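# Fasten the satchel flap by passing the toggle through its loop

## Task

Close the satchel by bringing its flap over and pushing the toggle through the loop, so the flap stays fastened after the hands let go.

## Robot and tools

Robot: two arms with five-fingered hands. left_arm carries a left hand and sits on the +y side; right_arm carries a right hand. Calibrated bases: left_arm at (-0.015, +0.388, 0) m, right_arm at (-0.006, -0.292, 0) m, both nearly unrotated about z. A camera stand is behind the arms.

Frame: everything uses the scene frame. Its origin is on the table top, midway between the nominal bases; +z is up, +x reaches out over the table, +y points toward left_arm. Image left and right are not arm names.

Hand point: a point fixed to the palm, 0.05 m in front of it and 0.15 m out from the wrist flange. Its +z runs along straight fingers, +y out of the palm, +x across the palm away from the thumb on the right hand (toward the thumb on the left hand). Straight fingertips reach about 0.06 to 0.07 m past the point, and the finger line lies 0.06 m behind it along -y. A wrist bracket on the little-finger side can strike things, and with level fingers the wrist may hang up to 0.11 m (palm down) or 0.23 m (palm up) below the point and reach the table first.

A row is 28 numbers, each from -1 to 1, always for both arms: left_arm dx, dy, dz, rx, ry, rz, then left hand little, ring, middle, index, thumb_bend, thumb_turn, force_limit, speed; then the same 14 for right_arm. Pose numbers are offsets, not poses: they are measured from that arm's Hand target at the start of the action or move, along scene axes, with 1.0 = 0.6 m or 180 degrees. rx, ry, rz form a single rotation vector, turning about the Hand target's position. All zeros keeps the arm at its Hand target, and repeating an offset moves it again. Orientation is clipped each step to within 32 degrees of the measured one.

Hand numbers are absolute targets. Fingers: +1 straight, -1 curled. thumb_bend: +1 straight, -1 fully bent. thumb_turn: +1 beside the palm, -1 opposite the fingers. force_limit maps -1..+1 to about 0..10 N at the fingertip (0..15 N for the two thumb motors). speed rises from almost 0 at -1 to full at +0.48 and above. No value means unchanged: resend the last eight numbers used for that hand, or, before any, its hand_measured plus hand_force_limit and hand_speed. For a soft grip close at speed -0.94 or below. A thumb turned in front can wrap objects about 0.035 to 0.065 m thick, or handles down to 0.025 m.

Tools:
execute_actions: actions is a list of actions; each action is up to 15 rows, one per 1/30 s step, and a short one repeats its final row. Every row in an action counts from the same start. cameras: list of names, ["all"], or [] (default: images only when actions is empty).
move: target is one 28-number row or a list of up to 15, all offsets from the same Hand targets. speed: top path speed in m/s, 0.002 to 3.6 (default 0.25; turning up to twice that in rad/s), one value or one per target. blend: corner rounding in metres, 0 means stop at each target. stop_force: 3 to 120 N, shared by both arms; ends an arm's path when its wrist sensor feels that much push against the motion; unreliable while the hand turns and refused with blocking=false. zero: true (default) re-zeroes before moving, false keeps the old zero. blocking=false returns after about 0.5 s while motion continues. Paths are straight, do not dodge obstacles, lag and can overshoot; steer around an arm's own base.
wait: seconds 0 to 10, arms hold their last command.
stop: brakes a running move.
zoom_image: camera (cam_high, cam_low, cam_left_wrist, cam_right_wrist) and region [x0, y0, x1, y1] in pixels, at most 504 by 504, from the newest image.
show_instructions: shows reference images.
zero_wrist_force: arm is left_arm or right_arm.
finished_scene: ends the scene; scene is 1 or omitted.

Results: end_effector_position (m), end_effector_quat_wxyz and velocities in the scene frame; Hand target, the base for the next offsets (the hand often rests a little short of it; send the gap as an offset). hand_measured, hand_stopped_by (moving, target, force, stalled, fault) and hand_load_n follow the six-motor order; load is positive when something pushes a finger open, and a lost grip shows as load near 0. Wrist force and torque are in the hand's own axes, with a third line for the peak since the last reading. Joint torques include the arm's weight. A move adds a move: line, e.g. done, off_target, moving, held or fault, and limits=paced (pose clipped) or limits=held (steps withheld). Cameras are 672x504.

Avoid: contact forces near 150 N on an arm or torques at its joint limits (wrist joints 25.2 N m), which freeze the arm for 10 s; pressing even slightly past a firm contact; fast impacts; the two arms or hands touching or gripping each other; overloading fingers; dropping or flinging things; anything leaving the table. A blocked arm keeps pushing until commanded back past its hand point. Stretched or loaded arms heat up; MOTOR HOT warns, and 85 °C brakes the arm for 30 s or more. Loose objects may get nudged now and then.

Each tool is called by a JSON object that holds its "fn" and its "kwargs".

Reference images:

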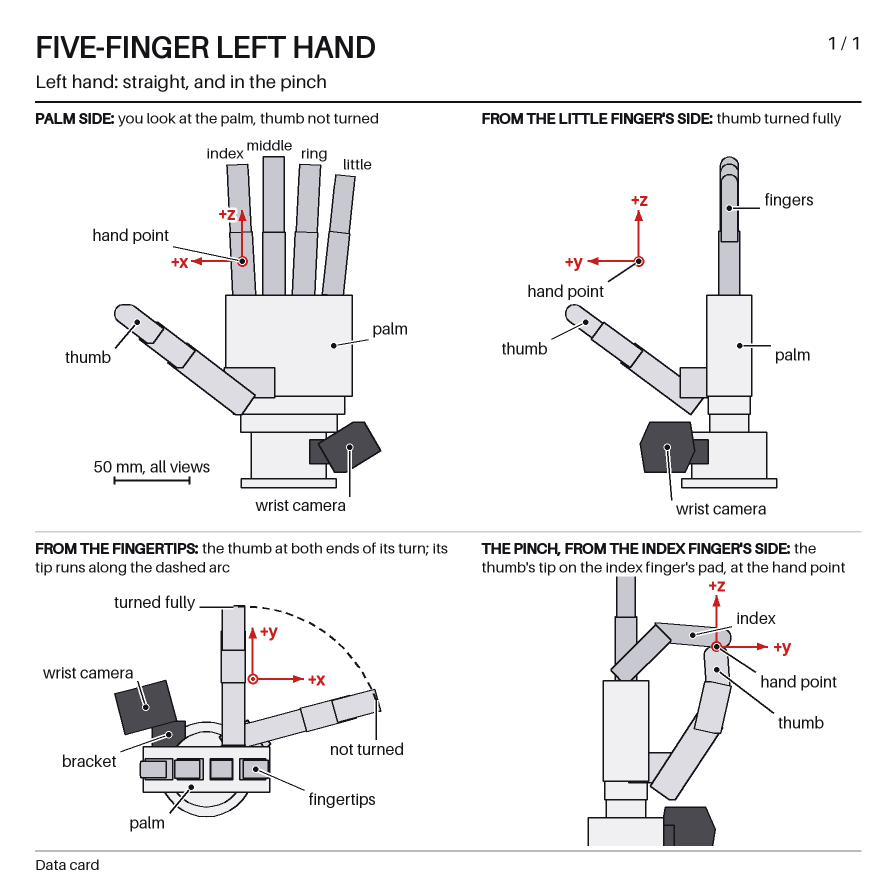

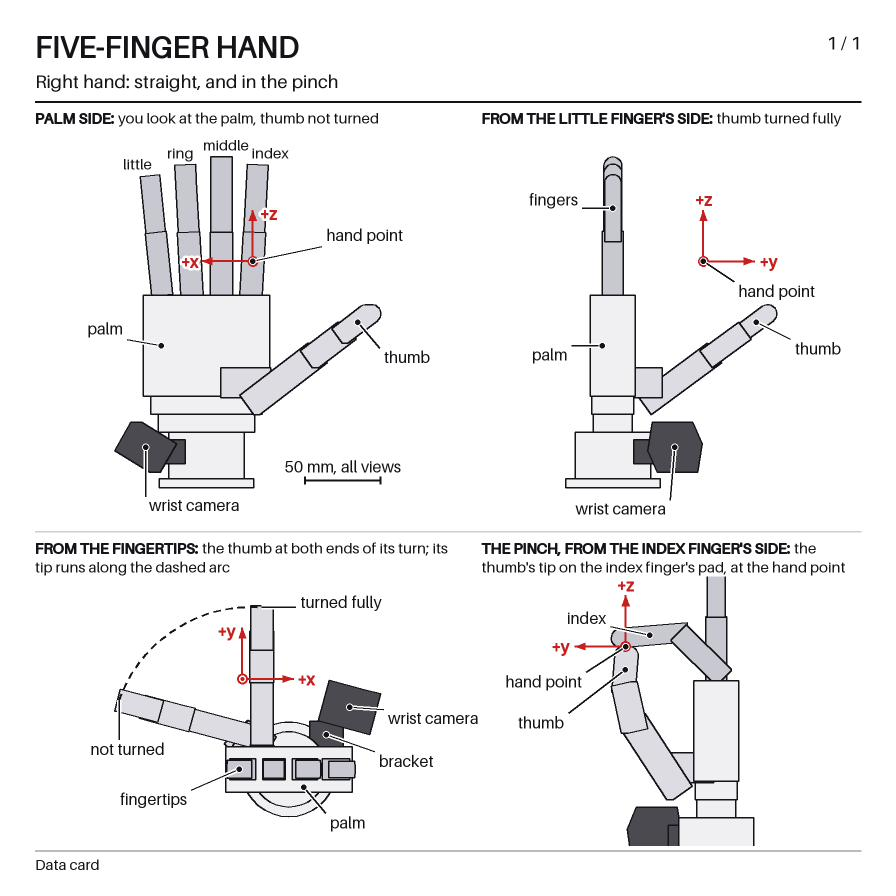

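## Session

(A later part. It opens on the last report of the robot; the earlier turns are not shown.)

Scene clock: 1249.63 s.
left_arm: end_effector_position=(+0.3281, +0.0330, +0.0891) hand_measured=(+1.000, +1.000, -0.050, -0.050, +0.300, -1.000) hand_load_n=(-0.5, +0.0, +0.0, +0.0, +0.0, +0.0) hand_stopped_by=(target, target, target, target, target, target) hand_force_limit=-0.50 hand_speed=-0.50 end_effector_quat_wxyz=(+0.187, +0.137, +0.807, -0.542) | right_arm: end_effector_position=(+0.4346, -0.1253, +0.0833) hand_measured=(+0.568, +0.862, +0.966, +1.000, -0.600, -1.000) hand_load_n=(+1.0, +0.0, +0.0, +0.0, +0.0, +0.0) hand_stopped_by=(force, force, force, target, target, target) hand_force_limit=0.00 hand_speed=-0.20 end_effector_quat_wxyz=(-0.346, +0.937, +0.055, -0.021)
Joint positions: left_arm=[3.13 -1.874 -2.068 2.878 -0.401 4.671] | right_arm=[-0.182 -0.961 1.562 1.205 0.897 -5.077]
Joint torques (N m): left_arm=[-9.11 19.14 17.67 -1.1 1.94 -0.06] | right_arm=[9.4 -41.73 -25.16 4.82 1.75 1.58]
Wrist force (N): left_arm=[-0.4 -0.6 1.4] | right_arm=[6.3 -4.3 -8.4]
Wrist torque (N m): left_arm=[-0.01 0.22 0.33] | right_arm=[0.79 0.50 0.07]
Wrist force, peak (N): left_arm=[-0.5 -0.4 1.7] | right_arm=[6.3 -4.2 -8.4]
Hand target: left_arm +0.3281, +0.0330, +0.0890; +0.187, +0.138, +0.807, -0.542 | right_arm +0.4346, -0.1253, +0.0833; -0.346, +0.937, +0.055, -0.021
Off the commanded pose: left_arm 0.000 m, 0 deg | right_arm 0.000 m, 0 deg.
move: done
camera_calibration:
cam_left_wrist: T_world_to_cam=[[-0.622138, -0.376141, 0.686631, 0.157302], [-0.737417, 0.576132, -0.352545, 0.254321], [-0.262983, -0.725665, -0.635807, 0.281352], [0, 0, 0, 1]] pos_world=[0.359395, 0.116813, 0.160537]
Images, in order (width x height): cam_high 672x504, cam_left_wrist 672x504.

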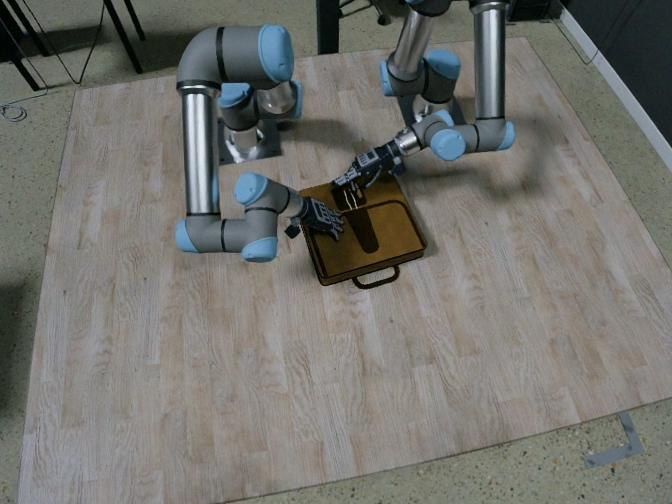

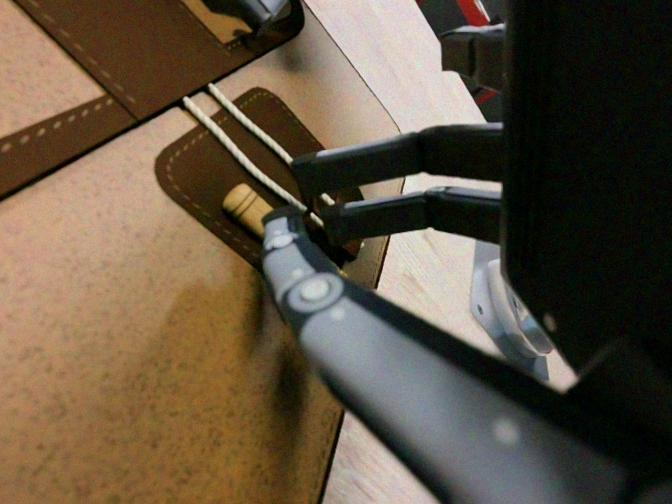

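{"fn": "move", "kwargs": {"target": [[-0.0118,-0.0055,0,0,0,0,1,1,-0.13,-0.13,0.3,-1,-0.5,-0.5,0,0,0,0,0,0,-1,-1,-1,1,-0.6,-1,0,-0.2]], "speed": 0.04, "cameras": []}}

{"fn": "move", "kwargs": {"target": [[0,0,-0.0238,0,0,0,1,1,-0.13,-0.13,0.3,-1,-0.5,-0.5,0,0,0,0,0,0,-1,-1,-1,1,-0.6,-1,0,-0.2]], "speed": 0.02, "stop_force": 4, "cameras": ["cam_left_wrist","cam_high"]}}

{"fn": "zoom_image", "kwargs": {"camera": "cam_left_wrist", "region": [150, 80, 380, 310]}}

{"fn": "zoom_image", "kwargs": {"camera": "cam_high", "region": [335, 175, 375, 215]}}

Scene clock: 1256.17 s.
left_arm: end_effector_position=(+0.3209, +0.0296, +0.0890) hand_measured=(+1.000, +1.000, -0.130, -0.130, +0.300, -1.000) hand_load_n=(+0.0, +0.0, +0.0, +0.0, +0.0, +0.0) hand_stopped_by=(target, target, target, target, target, target) hand_force_limit=-0.50 hand_speed=-0.50 end_effector_quat_wxyz=(+0.187, +0.138, +0.807, -0.542) | right_arm: end_effector_position=(+0.4346, -0.1253, +0.0833) hand_measured=(+0.568, +0.862, +0.966, +1.000, -0.600, -1.000) hand_load_n=(+1.0, +0.0, +0.0, +0.0, +0.0, +0.0) hand_stopped_by=(force, force, force, target, target, target) hand_force_limit=0.00 hand_speed=-0.20 end_effector_quat_wxyz=(-0.346, +0.937, +0.055, -0.021)
Joint positions: left_arm=[3.118 -1.858 -2.085 2.902 -0.407 4.645] | right_arm=[-0.182 -0.961 1.562 1.205 0.897 -5.077]
Joint torques (N m): left_arm=[6.23 17.85 20.86 -3.3 -0.21 1.94] | right_arm=[9.27 -41.53 -25.24 4.67 1.61 1.4]
Wrist force (N): left_arm=[-0.1 -0.1 1.1] | right_arm=[6.2 -4.1 -8.2]
Wrist torque (N m): left_arm=[0.06 0.20 0.45] | right_arm=[0.80 0.52 0.06]
Wrist force, peak (N): left_arm=[-0.3 -0.5 1.7] | right_arm=[6.4 -4.1 -8.6]
Hand target: left_arm +0.3210, +0.0297, +0.0890; +0.187, +0.138, +0.807, -0.542 | right_arm +0.4346, -0.1253, +0.0833; -0.346, +0.937, +0.055, -0.021
Off the commanded pose: left_arm 0.000 m, 0 deg | right_arm 0.000 m, 0 deg.
move: done
No camera images: "cameras" was empty.

Scene clock: 1257.43 s.
left_arm: end_effector_position=(+0.3210, +0.0297, +0.0834) hand_measured=(+1.000, +1.000, -0.130, -0.130, +0.300, -1.000) hand_load_n=(+0.0, +0.0, +0.0, +0.5, +0.0, +0.5) hand_stopped_by=(target, target, target, target, target, target) hand_force_limit=-0.50 hand_speed=-0.50 end_effector_quat_wxyz=(+0.187, +0.138, +0.807, -0.542) | right_arm: end_effector_position=(+0.4346, -0.1253, +0.0833) hand_measured=(+0.568, +0.862, +0.966, +1.000, -0.600, -1.000) hand_load_n=(+1.5, -0.5, +0.0, +0.0, +0.0, +0.0) hand_stopped_by=(force, force, force, target, target, target) hand_force_limit=0.00 hand_speed=-0.20 end_effector_quat_wxyz=(-0.346, +0.937, +0.055, -0.021)
Joint positions: left_arm=[3.118 -1.869 -2.089 2.917 -0.407 4.645] | right_arm=[-0.182 -0.961 1.562 1.205 0.897 -5.077]
Joint torques (N m): left_arm=[2.07 33.15 22.21 -0.24 -2.01 1.59] | right_arm=[8.55 -40.62 -25.88 4.7 1.57 1.51]
Wrist force (N): left_arm=[-1.9 -4.5 1.2] | right_arm=[6.3 -4.3 -8.3]
Wrist torque (N m): left_arm=[-0.10 0.19 0.40] | right_arm=[0.78 0.51 0.06]
Wrist force, peak (N): left_arm=[-3.6 -8.9 0.7] | right_arm=[6.3 -4.1 -8.5]
Hand target: left_arm +0.3210, +0.0297, +0.0834; +0.187, +0.138, +0.807, -0.542 (not the last commanded pose) | right_arm +0.4346, -0.1253, +0.0833; -0.346, +0.937, +0.055, -0.021
Off the commanded pose: left_arm 0.009 m, 0 deg | right_arm 0.000 m, 0 deg.
move: contact (left_arm)
camera_calibration:
cam_left_wrist: T_world_to_cam=[[-0.622182, -0.376264, 0.686524, 0.155603], [-0.737412, 0.576146, -0.352533, 0.248972], [-0.262892, -0.725591, -0.635929, 0.273445], [0, 0, 0, 1]] pos_world=[0.352295, 0.113513, 0.154837]
Images, in order (width x height): cam_high 672x504, cam_left_wrist 672x504.

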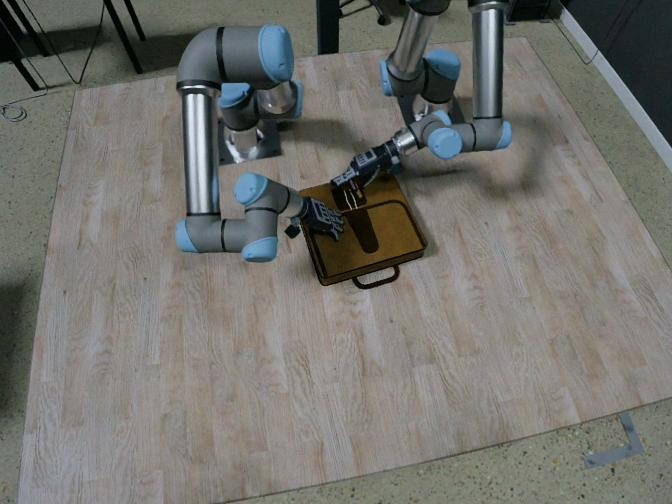

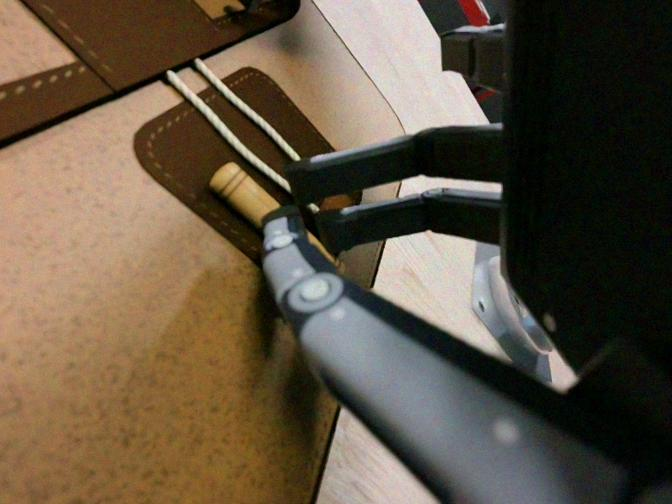

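Scaled by 2.191.

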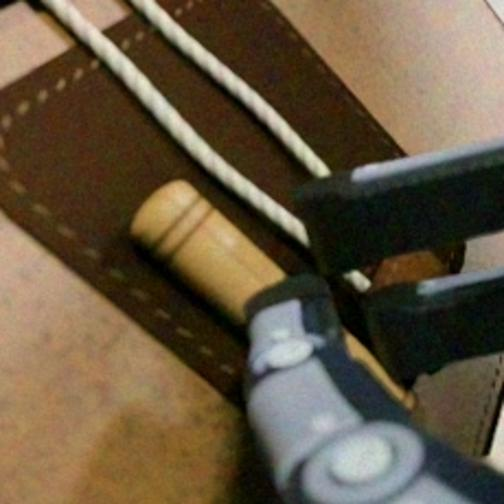

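Scaled by 12.600.

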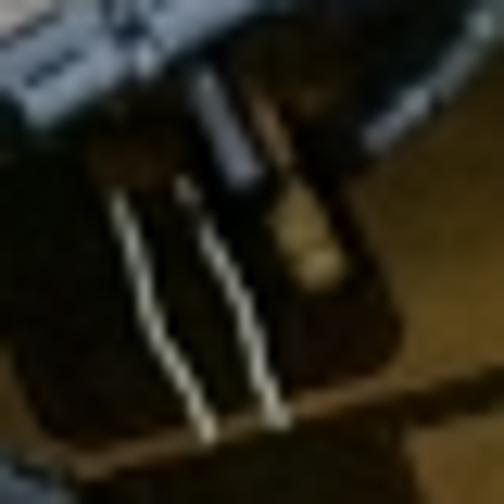

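{"fn": "move", "kwargs": {"target": [[0,0,0.008,0,0,0,1,1,0.1,0.1,0.3,-1,-0.5,-0.5,0,0,0,0,0,0,-1,-1,-1,1,-0.6,-1,0,-0.2],[0.005,0.0183,0.008,0,0,0,1,1,0.1,0.1,0.3,-1,-0.5,-0.5,0,0,0,0,0,0,-1,-1,-1,1,-0.6,-1,0,-0.2],[0.005,0.0183,-0.001,0,0,0,1,1,0.1,0.1,0.3,-1,-0.5,-0.5,0,0,0,0,0,0,-1,-1,-1,1,-0.6,-1,0,-0.2],[0.005,0.0183,-0.001,0,0,0,1,1,-0.2,-0.2,0.3,-1,-0.5,-0.7,0,0,0,0,0,0,-1,-1,-1,1,-0.6,-1,0,-0.2]], "speed": 0.04, "cameras": ["cam_high"]}}

{"fn": "zoom_image", "kwargs": {"camera": "cam_high", "region": [335, 175, 375, 215]}}

Scene clock: 1262.63 s.
left_arm: end_effector_position=(+0.3240, +0.0407, +0.0828) hand_measured=(+1.000, +1.000, -0.200, +0.076, +0.300, -1.000) hand_load_n=(+0.0, +0.0, +0.0, +4.0, +0.0, +0.0) hand_stopped_by=(target, target, target, force, target, target) hand_force_limit=-0.50 hand_speed=-0.70 end_effector_quat_wxyz=(+0.187, +0.138, +0.807, -0.542) | right_arm: end_effector_position=(+0.4346, -0.1253, +0.0833) hand_measured=(+0.568, +0.862, +0.966, +1.000, -0.600, -1.000) hand_load_n=(+1.0, +0.0, +0.0, +0.0, +0.0, +0.0) hand_stopped_by=(force, force, force, target, target, target) hand_force_limit=0.00 hand_speed=-0.20 end_effector_quat_wxyz=(-0.346, +0.937, +0.055, -0.021)
Joint positions: left_arm=[3.154 -1.886 -2.091 2.861 -0.39 4.727] | right_arm=[-0.182 -0.961 1.562 1.205 0.897 -5.077]
Joint torques (N m): left_arm=[-4.82 33.41 21.52 -2.44 -2.14 0.04] | right_arm=[8.44 -41.15 -25.3 4.64 1.44 1.4]
Wrist force (N): left_arm=[-2.1 -10.4 1.2] | right_arm=[5.8 -4.0 -8.3]
Wrist torque (N m): left_arm=[-0.11 0.12 0.48] | right_arm=[0.82 0.57 0.04]
Wrist force, peak (N): left_arm=[-2.6 -11.1 1.2] | right_arm=[6.3 -4.3 -8.5]
Hand target: left_arm +0.3240, +0.0407, +0.0828; +0.187, +0.138, +0.807, -0.542 | right_arm +0.4346, -0.1253, +0.0833; -0.346, +0.937, +0.055, -0.021
Off the commanded pose: left_arm 0.000 m, 0 deg | right_arm 0.000 m, 0 deg.
move: done
Images, in order (width x height): cam_high 672x504.

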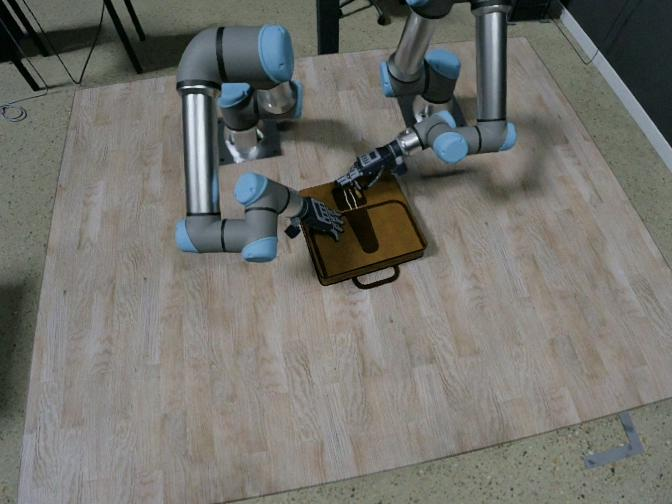

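Scaled by 12.600.

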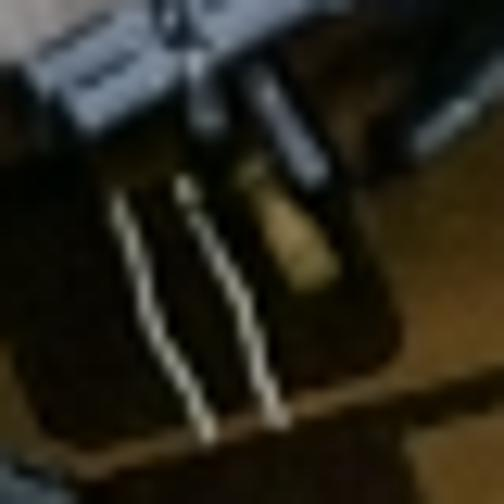

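{"fn": "move", "kwargs": {"target": [[0,0,0.004,0,0,0,1,1,0.15,0.15,0.3,-1,-0.5,-0.3,0,0,0,0,0,0,-1,-1,-1,1,-0.6,-1,0,-0.2],[-0.005,-0.01,0.05,0,0,0,1,1,0.15,0.15,0.3,-1,-0.5,-0.3,0,0,0,0,0,0,-1,-1,-1,1,-0.6,-1,0,-0.2]], "speed": 0.05, "cameras": ["cam_left_wrist","cam_high"]}}

{"fn": "zoom_image", "kwargs": {"camera": "cam_left_wrist", "region": [100, 50, 380, 330]}}

{"fn": "zoom_image", "kwargs": {"camera": "cam_high", "region": [335, 175, 375, 215]}}

Scene clock: 1266.10 s.
left_arm: end_effector_position=(+0.3210, +0.0346, +0.1129) hand_measured=(+1.000, +1.000, +0.150, +0.150, +0.300, -1.000) hand_load_n=(+0.0, +0.0, +0.0, +0.0, +0.5, +0.0) hand_stopped_by=(target, target, target, target, target, target) hand_force_limit=-0.50 hand_speed=-0.30 end_effector_quat_wxyz=(+0.187, +0.138, +0.807, -0.542) end_effector_velocity=(+0.000, +0.000, -0.001) end_effector_angular_velocity=(+0.000, -0.005, -0.001) | right_arm: end_effector_position=(+0.4346, -0.1253, +0.0833) hand_measured=(+0.568, +0.862, +0.966, +1.000, -0.600, -1.000) hand_load_n=(+1.0, +0.0, +0.0, +0.0, +0.0, +0.0) hand_stopped_by=(force, force, force, target, target, target) hand_force_limit=0.00 hand_speed=-0.20 end_effector_quat_wxyz=(-0.346, +0.937, +0.055, -0.021)
Joint positions: left_arm=[3.134 -1.817 -2.067 2.81 -0.399 4.681] | right_arm=[-0.182 -0.961 1.562 1.205 0.897 -5.077]
Joint velocities: left_arm=[0.001 -0.002 -0.002 0.005 0.001 0.005] | right_arm=[within noise]
Joint torques (N m): left_arm=[7.28 12.71 2.41 0.62 0.46 2.26] | right_arm=[8.57 -40.94 -25.58 4.62 1.47 1.4]
Wrist force (N): left_arm=[-0.3 -0.5 1.5] | right_arm=[6.3 -4.2 -8.2]
Wrist torque (N m): left_arm=[-0.02 0.20 0.33] | right_arm=[0.79 0.50 0.07]
Wrist force, peak (N): left_arm=[-2.1 -10.7 0.9] | right_arm=[6.2 -4.1 -8.6]
Hand target: left_arm +0.3210, +0.0347, +0.1128; +0.187, +0.138, +0.807, -0.542 | right_arm +0.4346, -0.1253, +0.0833; -0.346, +0.937, +0.055, -0.021
Off the commanded pose: left_arm 0.000 m, 0 deg | right_arm 0.000 m, 0 deg.
move: done
camera_calibration:
cam_left_wrist: T_world_to_cam=[[-0.622325, -0.376217, 0.686421, 0.137257], [-0.737298, 0.576235, -0.352626, 0.256515], [-0.262875, -0.725545, -0.635989, 0.29576], [0, 0, 0, 1]] pos_world=[0.352295, 0.118412, 0.184338]
Images, in order (width x height): cam_high 672x504, cam_left_wrist 672x504.

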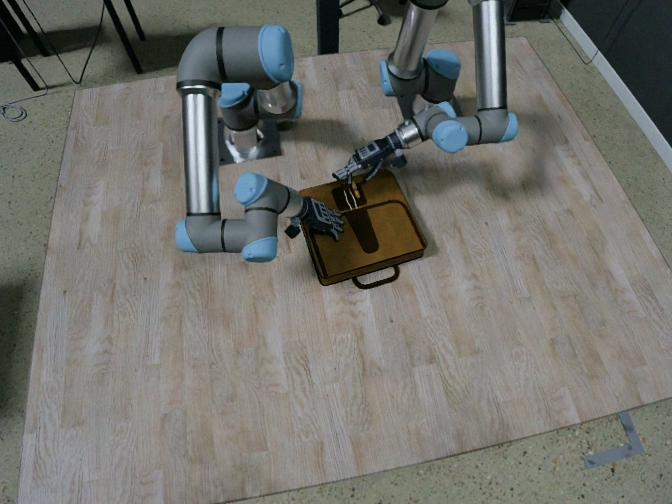

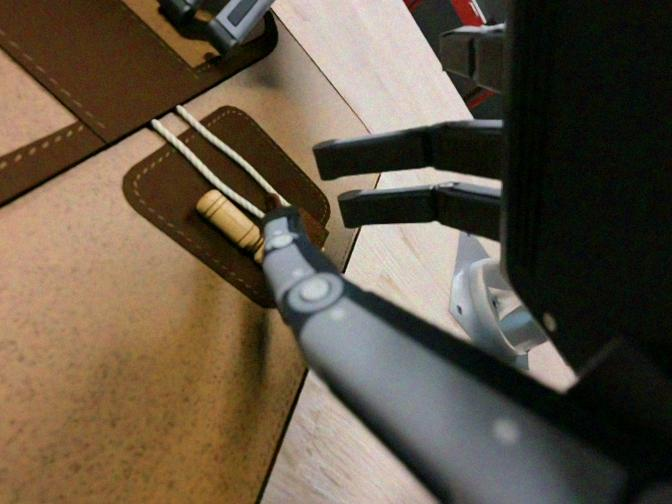

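Scaled by 1.800.

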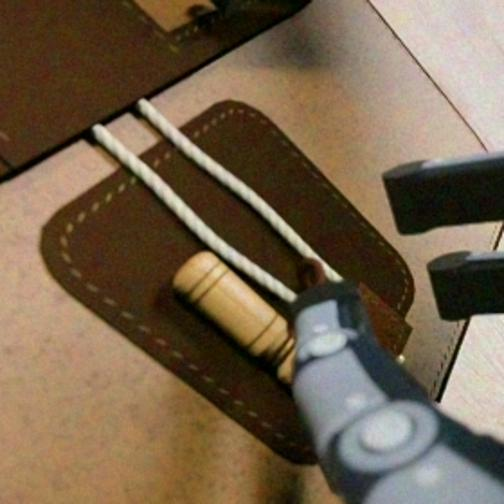

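Scaled by 12.600.

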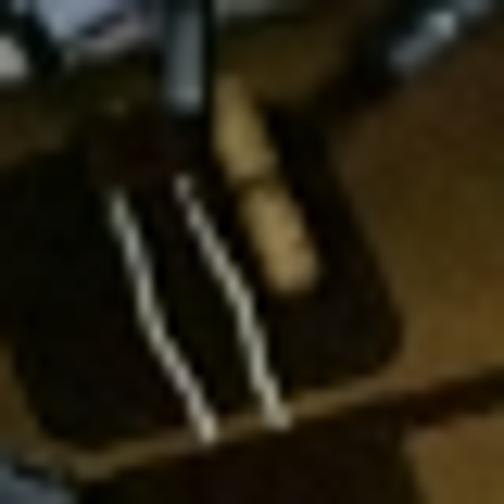

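{"fn": "move", "kwargs": {"target": [[0.0118,0.0125,-0.02,0,0,0,1,1,0.2,0.2,0.3,-1,-0.4,-0.5,0,0,0,0,0,0,-1,-1,-1,1,-0.6,-1,0,-0.2],[0.0118,0.0125,-0.048,0,0,0,1,1,0.2,0.2,0.3,-1,-0.4,-0.5,0,0,0,0,0,0,-1,-1,-1,1,-0.6,-1,0,-0.2],[0.0118,0.0125,-0.048,0,0,0,1,1,-0.22,-0.22,0.3,-1,-0.4,-0.7,0,0,0,0,0,0,-1,-1,-1,1,-0.6,-1,0,-0.2]], "speed": 0.05, "cameras": ["cam_left_wrist","cam_high"]}}

{"fn": "zoom_image", "kwargs": {"camera": "cam_high", "region": [335, 175, 375, 215]}}

Scene clock: 1271.97 s.
left_arm: end_effector_position=(+0.3281, +0.0422, +0.0840) hand_measured=(+1.000, +1.000, -0.220, -0.184, +0.300, -1.000) hand_load_n=(+0.0, +0.0, +0.0, +3.5, +0.0, +0.0) hand_stopped_by=(target, target, target, force, target, target) hand_force_limit=-0.40 hand_speed=-0.70 end_effector_quat_wxyz=(+0.187, +0.138, +0.807, -0.542) | right_arm: end_effector_position=(+0.4346, -0.1253, +0.0833) hand_measured=(+0.568, +0.862, +0.966, +1.000, -0.600, -1.000) hand_load_n=(+1.5, +0.0, +0.0, +0.0, +0.0, +0.0) hand_stopped_by=(force, force, force, target, target, target) hand_force_limit=0.00 hand_speed=-0.20 end_effector_quat_wxyz=(-0.346, +0.937, +0.055, -0.021)
Joint positions: left_arm=[3.159 -1.893 -2.081 2.845 -0.388 4.739] | right_arm=[-0.182 -0.961 1.562 1.205 0.897 -5.077]
Joint torques (N m): left_arm=[-4.2 28.38 19.51 0.01 -0.76 1.65] | right_arm=[8.88 -40.15 -24.52 4.63 1.44 1.47]
Wrist force (N): left_arm=[-4.4 -12.4 2.2] | right_arm=[6.0 -4.0 -8.3]
Wrist torque (N m): left_arm=[-0.22 0.14 0.50] | right_arm=[0.83 0.54 0.06]
Wrist force, peak (N): left_arm=[-1.6 -16.7 -1.3] | right_arm=[6.6 -4.2 -8.3]
Hand target: left_arm +0.3281, +0.0422, +0.0840; +0.187, +0.138, +0.807, -0.542 | right_arm +0.4346, -0.1253, +0.0833; -0.346, +0.937, +0.055, -0.021
Off the commanded pose: left_arm 0.000 m, 0 deg | right_arm 0.000 m, 0 deg.
move: done
camera_calibration:
cam_left_wrist: T_world_to_cam=[[-0.622193, -0.376197, 0.68655, 0.164266], [-0.73737, 0.576213, -0.352512, 0.247248], [-0.262985, -0.725572, -0.635912, 0.284718], [0, 0, 0, 1]] pos_world=[0.359395, 0.125912, 0.155437]
Images, in order (width x height): cam_high 672x504, cam_left_wrist 672x504.

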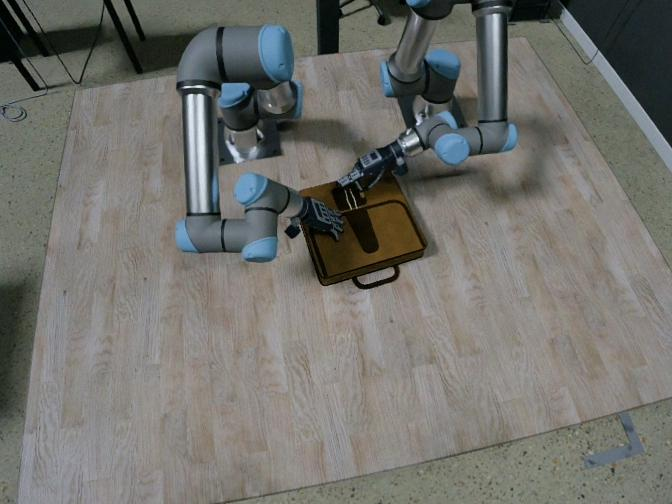

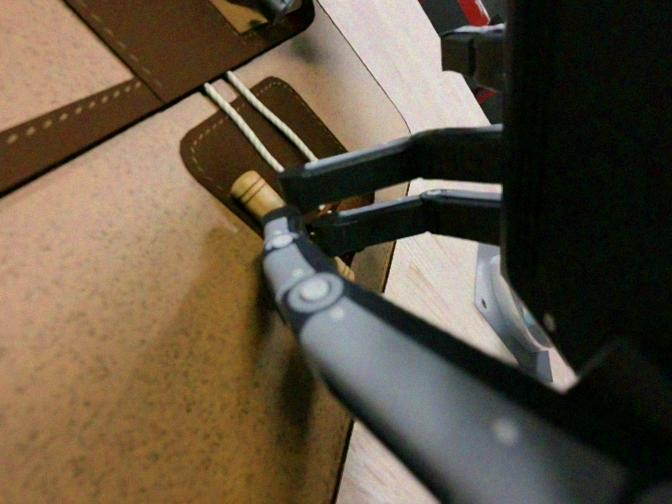

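Scaled by 12.600.

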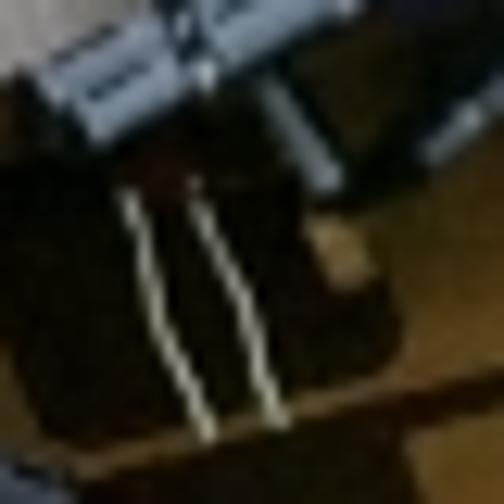

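{"fn": "move", "kwargs": {"target": [[0,0,0.005,0,0,0,1,1,-0.1,-0.1,0.3,-1,-0.5,-0.5,0,0,0,0,0,0,-1,-1,-1,1,-0.6,-1,0,-0.2],[0,0,0.025,0,0,0,1,1,-0.1,-0.1,0.3,-1,-0.5,-0.5,0,0,0,0,0,0,-1,-1,-1,1,-0.6,-1,0,-0.2]], "speed": 0.05, "cameras": ["cam_left_wrist","cam_high"]}}

{"fn": "zoom_image", "kwargs": {"camera": "cam_left_wrist", "region": [150, 80, 380, 310]}}

{"fn": "zoom_image", "kwargs": {"camera": "cam_high", "region": [335, 175, 375, 215]}}

Scene clock: 1274.97 s.
left_arm: end_effector_position=(+0.3281, +0.0422, +0.0991) hand_measured=(+1.000, +1.000, -0.100, -0.100, +0.300, -1.000) hand_load_n=(+0.0, +0.0, +0.0, +0.5, +0.0, +0.5) hand_stopped_by=(target, target, target, target, target, target) hand_force_limit=-0.50 hand_speed=-0.50 end_effector_quat_wxyz=(+0.187, +0.138, +0.807, -0.542) | right_arm: end_effector_position=(+0.4346, -0.1253, +0.0833) hand_measured=(+0.568, +0.862, +0.966, +1.000, -0.600, -1.000) hand_load_n=(+1.0, +0.0, +0.0, +0.0, +0.0, +0.0) hand_stopped_by=(force, force, force, target, target, target) hand_force_limit=0.00 hand_speed=-0.20 end_effector_quat_wxyz=(-0.346, +0.937, +0.055, -0.021)
Joint positions: left_arm=[3.159 -1.863 -2.068 2.804 -0.388 4.739] | right_arm=[-0.182 -0.961 1.562 1.205 0.897 -5.077]
Joint torques (N m): left_arm=[0.5 13.79 11.26 0.48 0.96 1.67] | right_arm=[8.71 -40.41 -25.92 4.38 1.4 1.55]
Wrist force (N): left_arm=[-0.5 -0.8 1.3] | right_arm=[6.4 -4.1 -8.3]
Wrist torque (N m): left_arm=[-0.06 0.21 0.43] | right_arm=[0.81 0.50 0.08]
Wrist force, peak (N): left_arm=[-5.4 -13.5 -1.5] | right_arm=[6.5 -4.2 -8.5]
Hand target: left_arm +0.3281, +0.0422, +0.0990; +0.187, +0.138, +0.807, -0.542 | right_arm +0.4346, -0.1253, +0.0833; -0.346, +0.937, +0.055, -0.021
Off the commanded pose: left_arm 0.000 m, 0 deg | right_arm 0.000 m, 0 deg.
move: done
camera_calibration:
cam_left_wrist: T_world_to_cam=[[-0.622173, -0.376236, 0.686547, 0.153897], [-0.737427, 0.576104, -0.35257, 0.252615], [-0.262873, -0.725638, -0.635883, 0.294284], [0, 0, 0, 1]] pos_world=[0.359395, 0.125913, 0.170537]
Images, in order (width x height): cam_high 672x504, cam_left_wrist 672x504.

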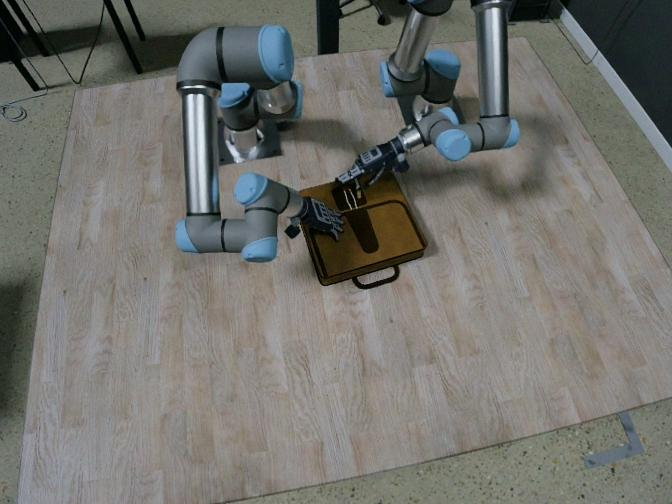

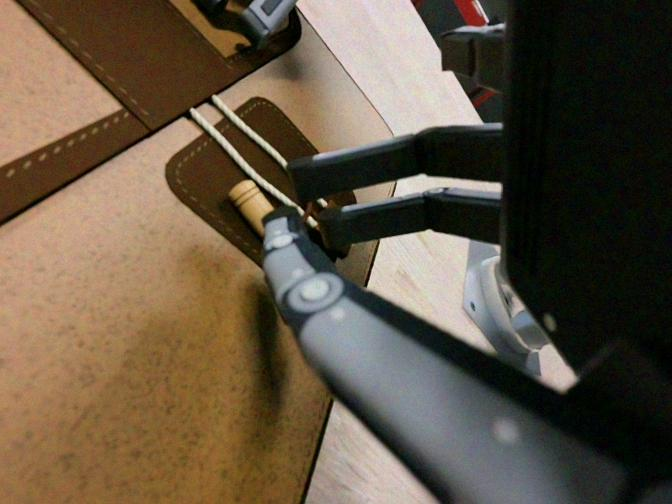

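Scaled by 2.191.

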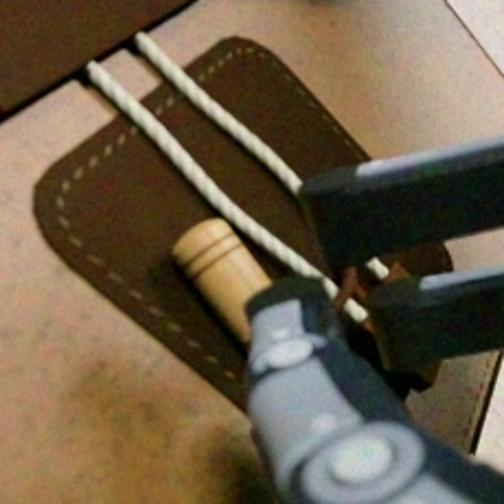

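Scaled by 12.600.

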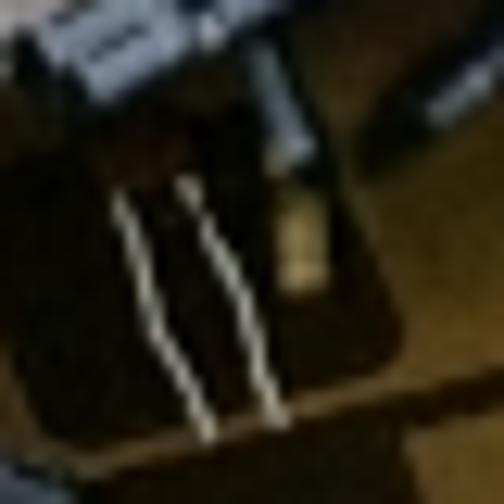

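{"fn": "move", "kwargs": {"target": [[-0.0083,-0.0258,0,0,0,0,1,1,-0.12,-0.12,0.3,-1,-0.5,-0.5,0,0,0,0,0,0,-1,-1,-1,1,-0.6,-1,0,-0.2],[-0.0083,-0.0258,-0.016,0,0,0,1,1,-0.12,-0.12,0.3,-1,-0.5,-0.5,0,0,0,0,0,0,-1,-1,-1,1,-0.6,-1,0,-0.2]], "speed": 0.05, "cameras": ["cam_high"]}}

{"fn": "zoom_image", "kwargs": {"camera": "cam_high", "region": [335, 175, 375, 215]}}

Scene clock: 1279.43 s.
left_arm: end_effector_position=(+0.3230, +0.0267, +0.0893) hand_measured=(+1.000, +1.000, -0.120, -0.120, +0.300, -1.000) hand_load_n=(+0.0, -0.5, +0.0, +0.0, +0.0, +0.0) hand_stopped_by=(target, target, target, target, target, target) hand_force_limit=-0.50 hand_speed=-0.50 end_effector_quat_wxyz=(+0.187, +0.137, +0.807, -0.542) end_effector_velocity=(+0.000, +0.000, +0.001) end_effector_angular_velocity=(+0.001, +0.003, +0.001) | right_arm: end_effector_position=(+0.4346, -0.1253, +0.0833) hand_measured=(+0.568, +0.862, +0.966, +1.000, -0.600, -1.000) hand_load_n=(+1.5, +0.0, +0.0, +0.0, +0.0, +0.0) hand_stopped_by=(force, force, force, target, target, target) hand_force_limit=0.00 hand_speed=-0.20 end_effector_quat_wxyz=(-0.346, +0.937, +0.055, -0.021)
Joint positions: left_arm=[3.109 -1.859 -2.076 2.913 -0.412 4.625] | right_arm=[-0.182 -0.961 1.562 1.205 0.897 -5.077]
Joint velocities: left_arm=[0.001 0.002 0.002 -0.007 -0.001 0] | right_arm=[within noise]
Joint torques (N m): left_arm=[2.82 35.74 22.44 -4.08 4.05 -1.48] | right_arm=[8.3 -40.02 -25.36 4.5 1.42 1.5]
Wrist force (N): left_arm=[-0.1 -0.6 1.4] | right_arm=[6.4 -4.2 -8.2]
Wrist torque (N m): left_arm=[-0.04 0.19 0.42] | right_arm=[0.78 0.48 0.08]
Wrist force, peak (N): left_arm=[-0.5 -0.6 1.8] | right_arm=[6.4 -4.2 -8.5]
Hand target: left_arm +0.3231, +0.0267, +0.0894; +0.187, +0.138, +0.807, -0.542 | right_arm +0.4346, -0.1253, +0.0833; -0.346, +0.937, +0.055, -0.021
Off the commanded pose: left_arm 0.000 m, 0 deg | right_arm 0.000 m, 0 deg.
move: done
Images, in order (width x height): cam_high 672x504.

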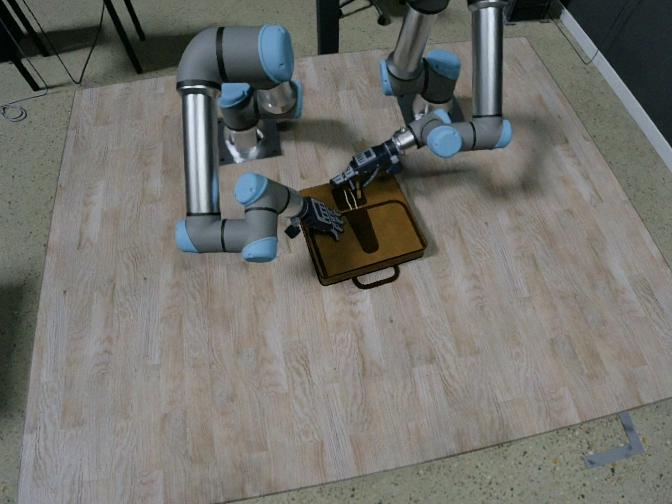

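Scaled by 12.600.

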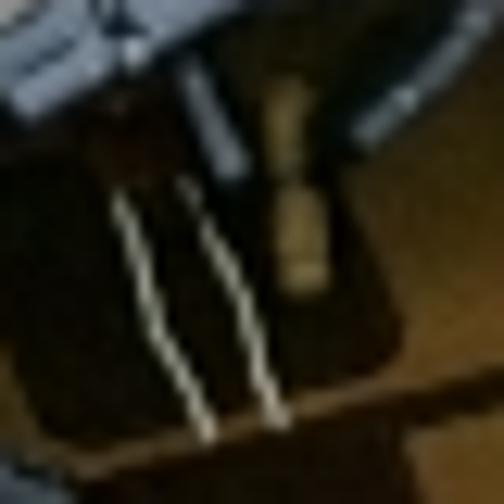

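{"fn": "move", "kwargs": {"target": [[0.0083,0,0,0,0,0,1,1,-0.12,-0.12,0.3,-1,-0.5,-0.5,0,0,0,0,0,0,-1,-1,-1,1,-0.6,-1,0,-0.2]], "speed": 0.04, "cameras": []}}

{"fn": "move", "kwargs": {"target": [[0,0,-0.0245,0,0,0,1,1,-0.12,-0.12,0.3,-1,-0.5,-0.5,0,0,0,0,0,0,-1,-1,-1,1,-0.6,-1,0,-0.2]], "speed": 0.02, "stop_force": 4, "cameras": ["cam_left_wrist","cam_high"]}}

{"fn": "zoom_image", "kwargs": {"camera": "cam_left_wrist", "region": [150, 80, 380, 310]}}

{"fn": "zoom_image", "kwargs": {"camera": "cam_high", "region": [335, 175, 375, 215]}}

Scene clock: 1285.57 s.
left_arm: end_effector_position=(+0.3282, +0.0267, +0.0894) hand_measured=(+1.000, +1.000, -0.120, -0.120, +0.300, -1.000) hand_load_n=(+0.0, +0.0, +0.0, +0.0, +0.0, +0.0) hand_stopped_by=(target, target, target, target, target, target) hand_force_limit=-0.50 hand_speed=-0.50 end_effector_quat_wxyz=(+0.187, +0.138, +0.807, -0.542) | right_arm: end_effector_position=(+0.4346, -0.1253, +0.0833) hand_measured=(+0.568, +0.862, +0.966, +1.000, -0.600, -1.000) hand_load_n=(+1.5, +0.0, +0.0, +0.0, +0.0, +0.0) hand_stopped_by=(force, force, force, target, target, target) hand_force_limit=0.00 hand_speed=-0.20 end_effector_quat_wxyz=(-0.346, +0.937, +0.055, -0.021)
Joint positions: left_arm=[3.109 -1.869 -2.062 2.907 -0.412 4.627] | right_arm=[-0.182 -0.961 1.562 1.205 0.897 -5.077]
Joint torques (N m): left_arm=[6.16 26.35 8.96 -3.35 4.11 1.63] | right_arm=[8.68 -39.78 -25.02 4.47 1.25 1.44]
Wrist force (N): left_arm=[-0.2 -0.1 1.2] | right_arm=[6.1 -4.1 -8.3]
Wrist torque (N m): left_arm=[0.04 0.21 0.33] | right_arm=[0.82 0.53 0.06]
Wrist force, peak (N): left_arm=[-0.2 -0.5 1.5] | right_arm=[6.3 -4.1 -8.6]
Hand target: left_arm +0.3281, +0.0267, +0.0894; +0.187, +0.138, +0.807, -0.542 | right_arm +0.4346, -0.1253, +0.0833; -0.346, +0.937, +0.055, -0.021
Off the commanded pose: left_arm 0.000 m, 0 deg | right_arm 0.000 m, 0 deg.
move: done
No camera images: "cameras" was empty.

Scene clock: 1287.47 s.
left_arm: end_effector_position=(+0.3281, +0.0267, +0.0747) hand_measured=(+1.000, +1.000, -0.120, -0.120, +0.300, -1.000) hand_load_n=(+0.0, +0.0, +0.0, -0.5, +0.0, +0.5) hand_stopped_by=(target, target, target, target, target, target) hand_force_limit=-0.50 hand_speed=-0.50 end_effector_quat_wxyz=(+0.187, +0.138, +0.807, -0.542) | right_arm: end_effector_position=(+0.4346, -0.1253, +0.0833) hand_measured=(+0.568, +0.862, +0.966, +1.000, -0.600, -1.000) hand_load_n=(+1.0, +0.0, -0.5, +0.0, +0.0, +0.0) hand_stopped_by=(force, force, force, target, target, target) hand_force_limit=0.00 hand_speed=-0.20 end_effector_quat_wxyz=(-0.346, +0.937, +0.055, -0.021)
Joint positions: left_arm=[3.109 -1.897 -2.075 2.947 -0.412 4.627] | right_arm=[-0.182 -0.961 1.562 1.205 0.897 -5.077]
Joint torques (N m): left_arm=[2.66 34.92 22.21 -4.08 2.11 -1.49] | right_arm=[8.78 -40.25 -24.3 4.68 1.22 1.43]
Wrist force (N): left_arm=[-0.6 -2.1 0.7] | right_arm=[6.2 -4.2 -8.2]
Wrist torque (N m): left_arm=[-0.03 0.17 0.35] | right_arm=[0.80 0.52 0.07]
Wrist force, peak (N): left_arm=[-1.0 -3.0 0.5] | right_arm=[6.5 -4.1 -8.3]
Hand target: left_arm +0.3281, +0.0267, +0.0747; +0.187, +0.138, +0.807, -0.542 | right_arm +0.4346, -0.1253, +0.0833; -0.346, +0.937, +0.055, -0.021
Off the commanded pose: left_arm 0.000 m, 0 deg | right_arm 0.000 m, 0 deg.
move: done
camera_calibration:
cam_left_wrist: T_world_to_cam=[[-0.622279, -0.376188, 0.686477, 0.164897], [-0.73733, 0.576195, -0.352623, 0.252847], [-0.262892, -0.725591, -0.635929, 0.267602], [0, 0, 0, 1]] pos_world=[0.359395, 0.110512, 0.146137]
Images, in order (width x height): cam_high 672x504, cam_left_wrist 672x504.

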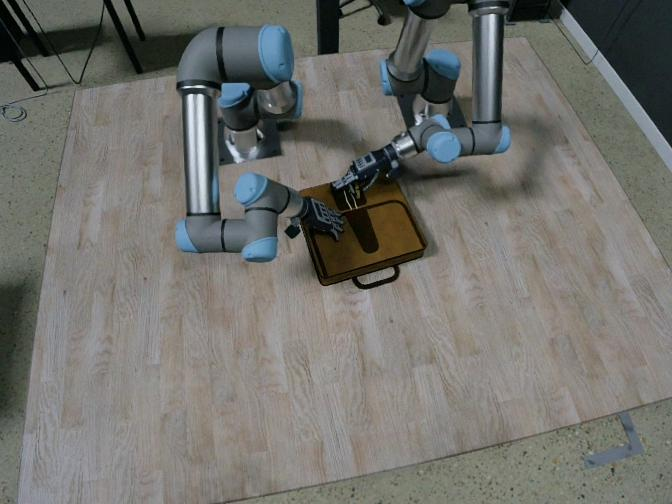

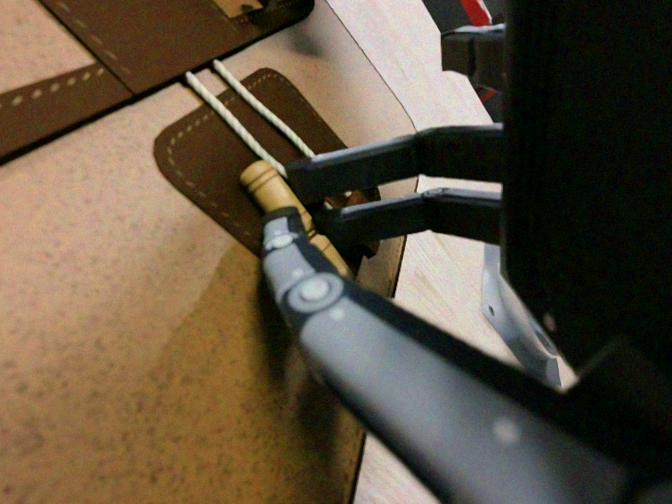

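Scaled by 2.191.

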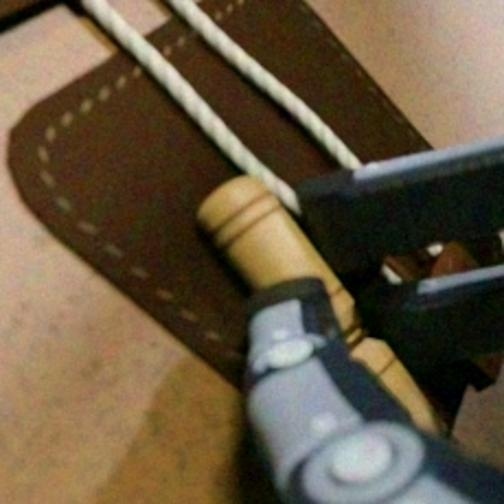

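Scaled by 12.600.

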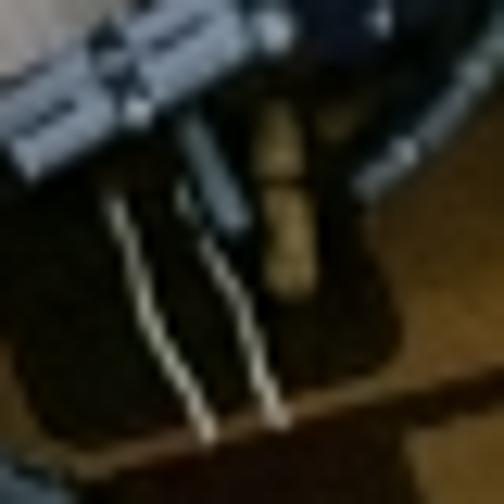

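{"fn": "move", "kwargs": {"target": [[0,0,0.0003,0,0,0,1,1,-0.25,-0.25,0.3,-1,-0.4,-0.7,0,0,0,0,0,0,-1,-1,-1,1,-0.6,-1,0,-0.2]], "speed": 0.02, "cameras": ["cam_left_wrist","cam_high"]}}

{"fn": "zoom_image", "kwargs": {"camera": "cam_high", "region": [335, 175, 375, 215]}}

Scene clock: 1289.17 s.
left_arm: end_effector_position=(+0.3281, +0.0267, +0.0749) hand_measured=(+1.000, +1.000, -0.198, -0.200, +0.302, -1.000) hand_load_n=(+0.0, +0.0, +6.0, +3.5, +9.0, +1.0) hand_stopped_by=(target, target, force, force, target, target) hand_force_limit=-0.40 hand_speed=-0.70 end_effector_quat_wxyz=(+0.187, +0.138, +0.807, -0.542) | right_arm: end_effector_position=(+0.4346, -0.1253, +0.0833) hand_measured=(+0.568, +0.862, +0.966, +1.000, -0.600, -1.000) hand_load_n=(+1.0, +0.0, +0.0, +0.0, +0.5, +0.0) hand_stopped_by=(force, force, force, target, target, target) hand_force_limit=0.00 hand_speed=-0.20 end_effector_quat_wxyz=(-0.346, +0.937, +0.055, -0.021)
Joint positions: left_arm=[3.109 -1.897 -2.074 2.947 -0.412 4.627] | right_arm=[-0.182 -0.961 1.562 1.205 0.897 -5.077]
Joint torques (N m): left_arm=[-5.9 34.76 22.65 -4.23 -0.68 -1.69] | right_arm=[8.56 -40.31 -25.25 4.64 1.09 1.45]
Wrist force (N): left_arm=[-0.2 -0.4 1.1] | right_arm=[6.2 -4.3 -8.2]
Wrist torque (N m): left_arm=[0.00 0.20 0.34] | right_arm=[0.77 0.52 0.06]
Wrist force, peak (N): left_arm=[-1.0 -2.3 0.7] | right_arm=[6.6 -4.1 -8.5]
Hand target: left_arm +0.3281, +0.0267, +0.0749; +0.187, +0.138, +0.807, -0.542 | right_arm +0.4346, -0.1253, +0.0833; -0.346, +0.937, +0.055, -0.021
Off the commanded pose: left_arm 0.000 m, 0 deg | right_arm 0.000 m, 0 deg.
move: done
camera_calibration:
cam_left_wrist: T_world_to_cam=[[-0.622279, -0.376188, 0.686477, 0.16476], [-0.73733, 0.576195, -0.352623, 0.252918], [-0.262892, -0.725591, -0.635929, 0.267729], [0, 0, 0, 1]] pos_world=[0.359395, 0.110512, 0.146337]
Images, in order (width x height): cam_high 672x504, cam_left_wrist 672x504.

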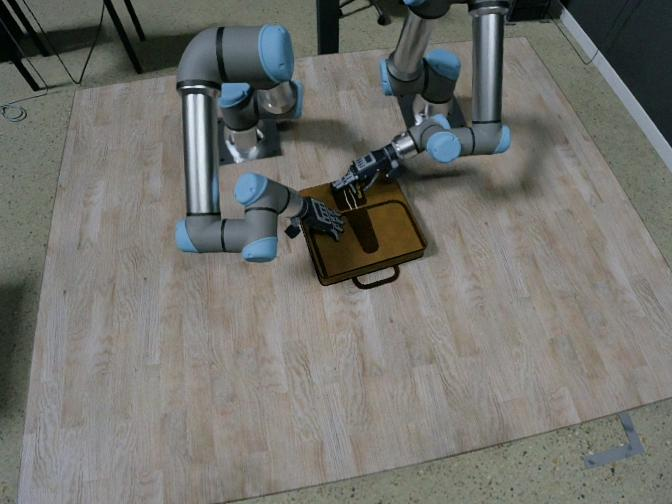

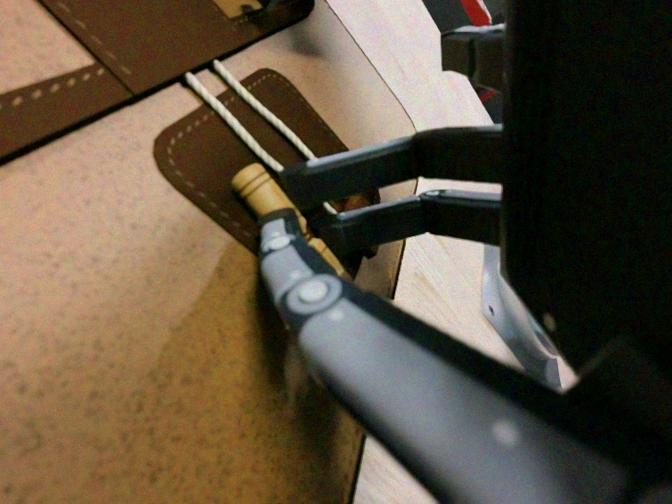

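Scaled by 12.600.

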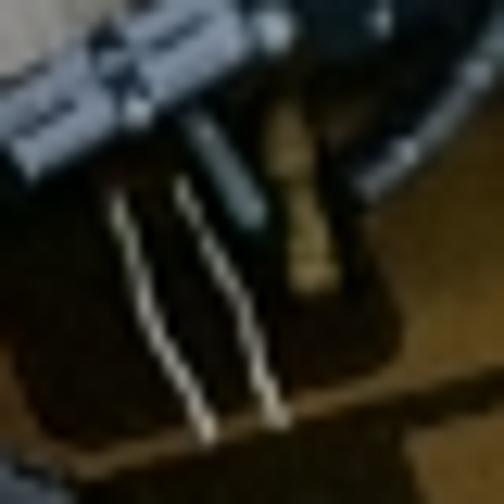

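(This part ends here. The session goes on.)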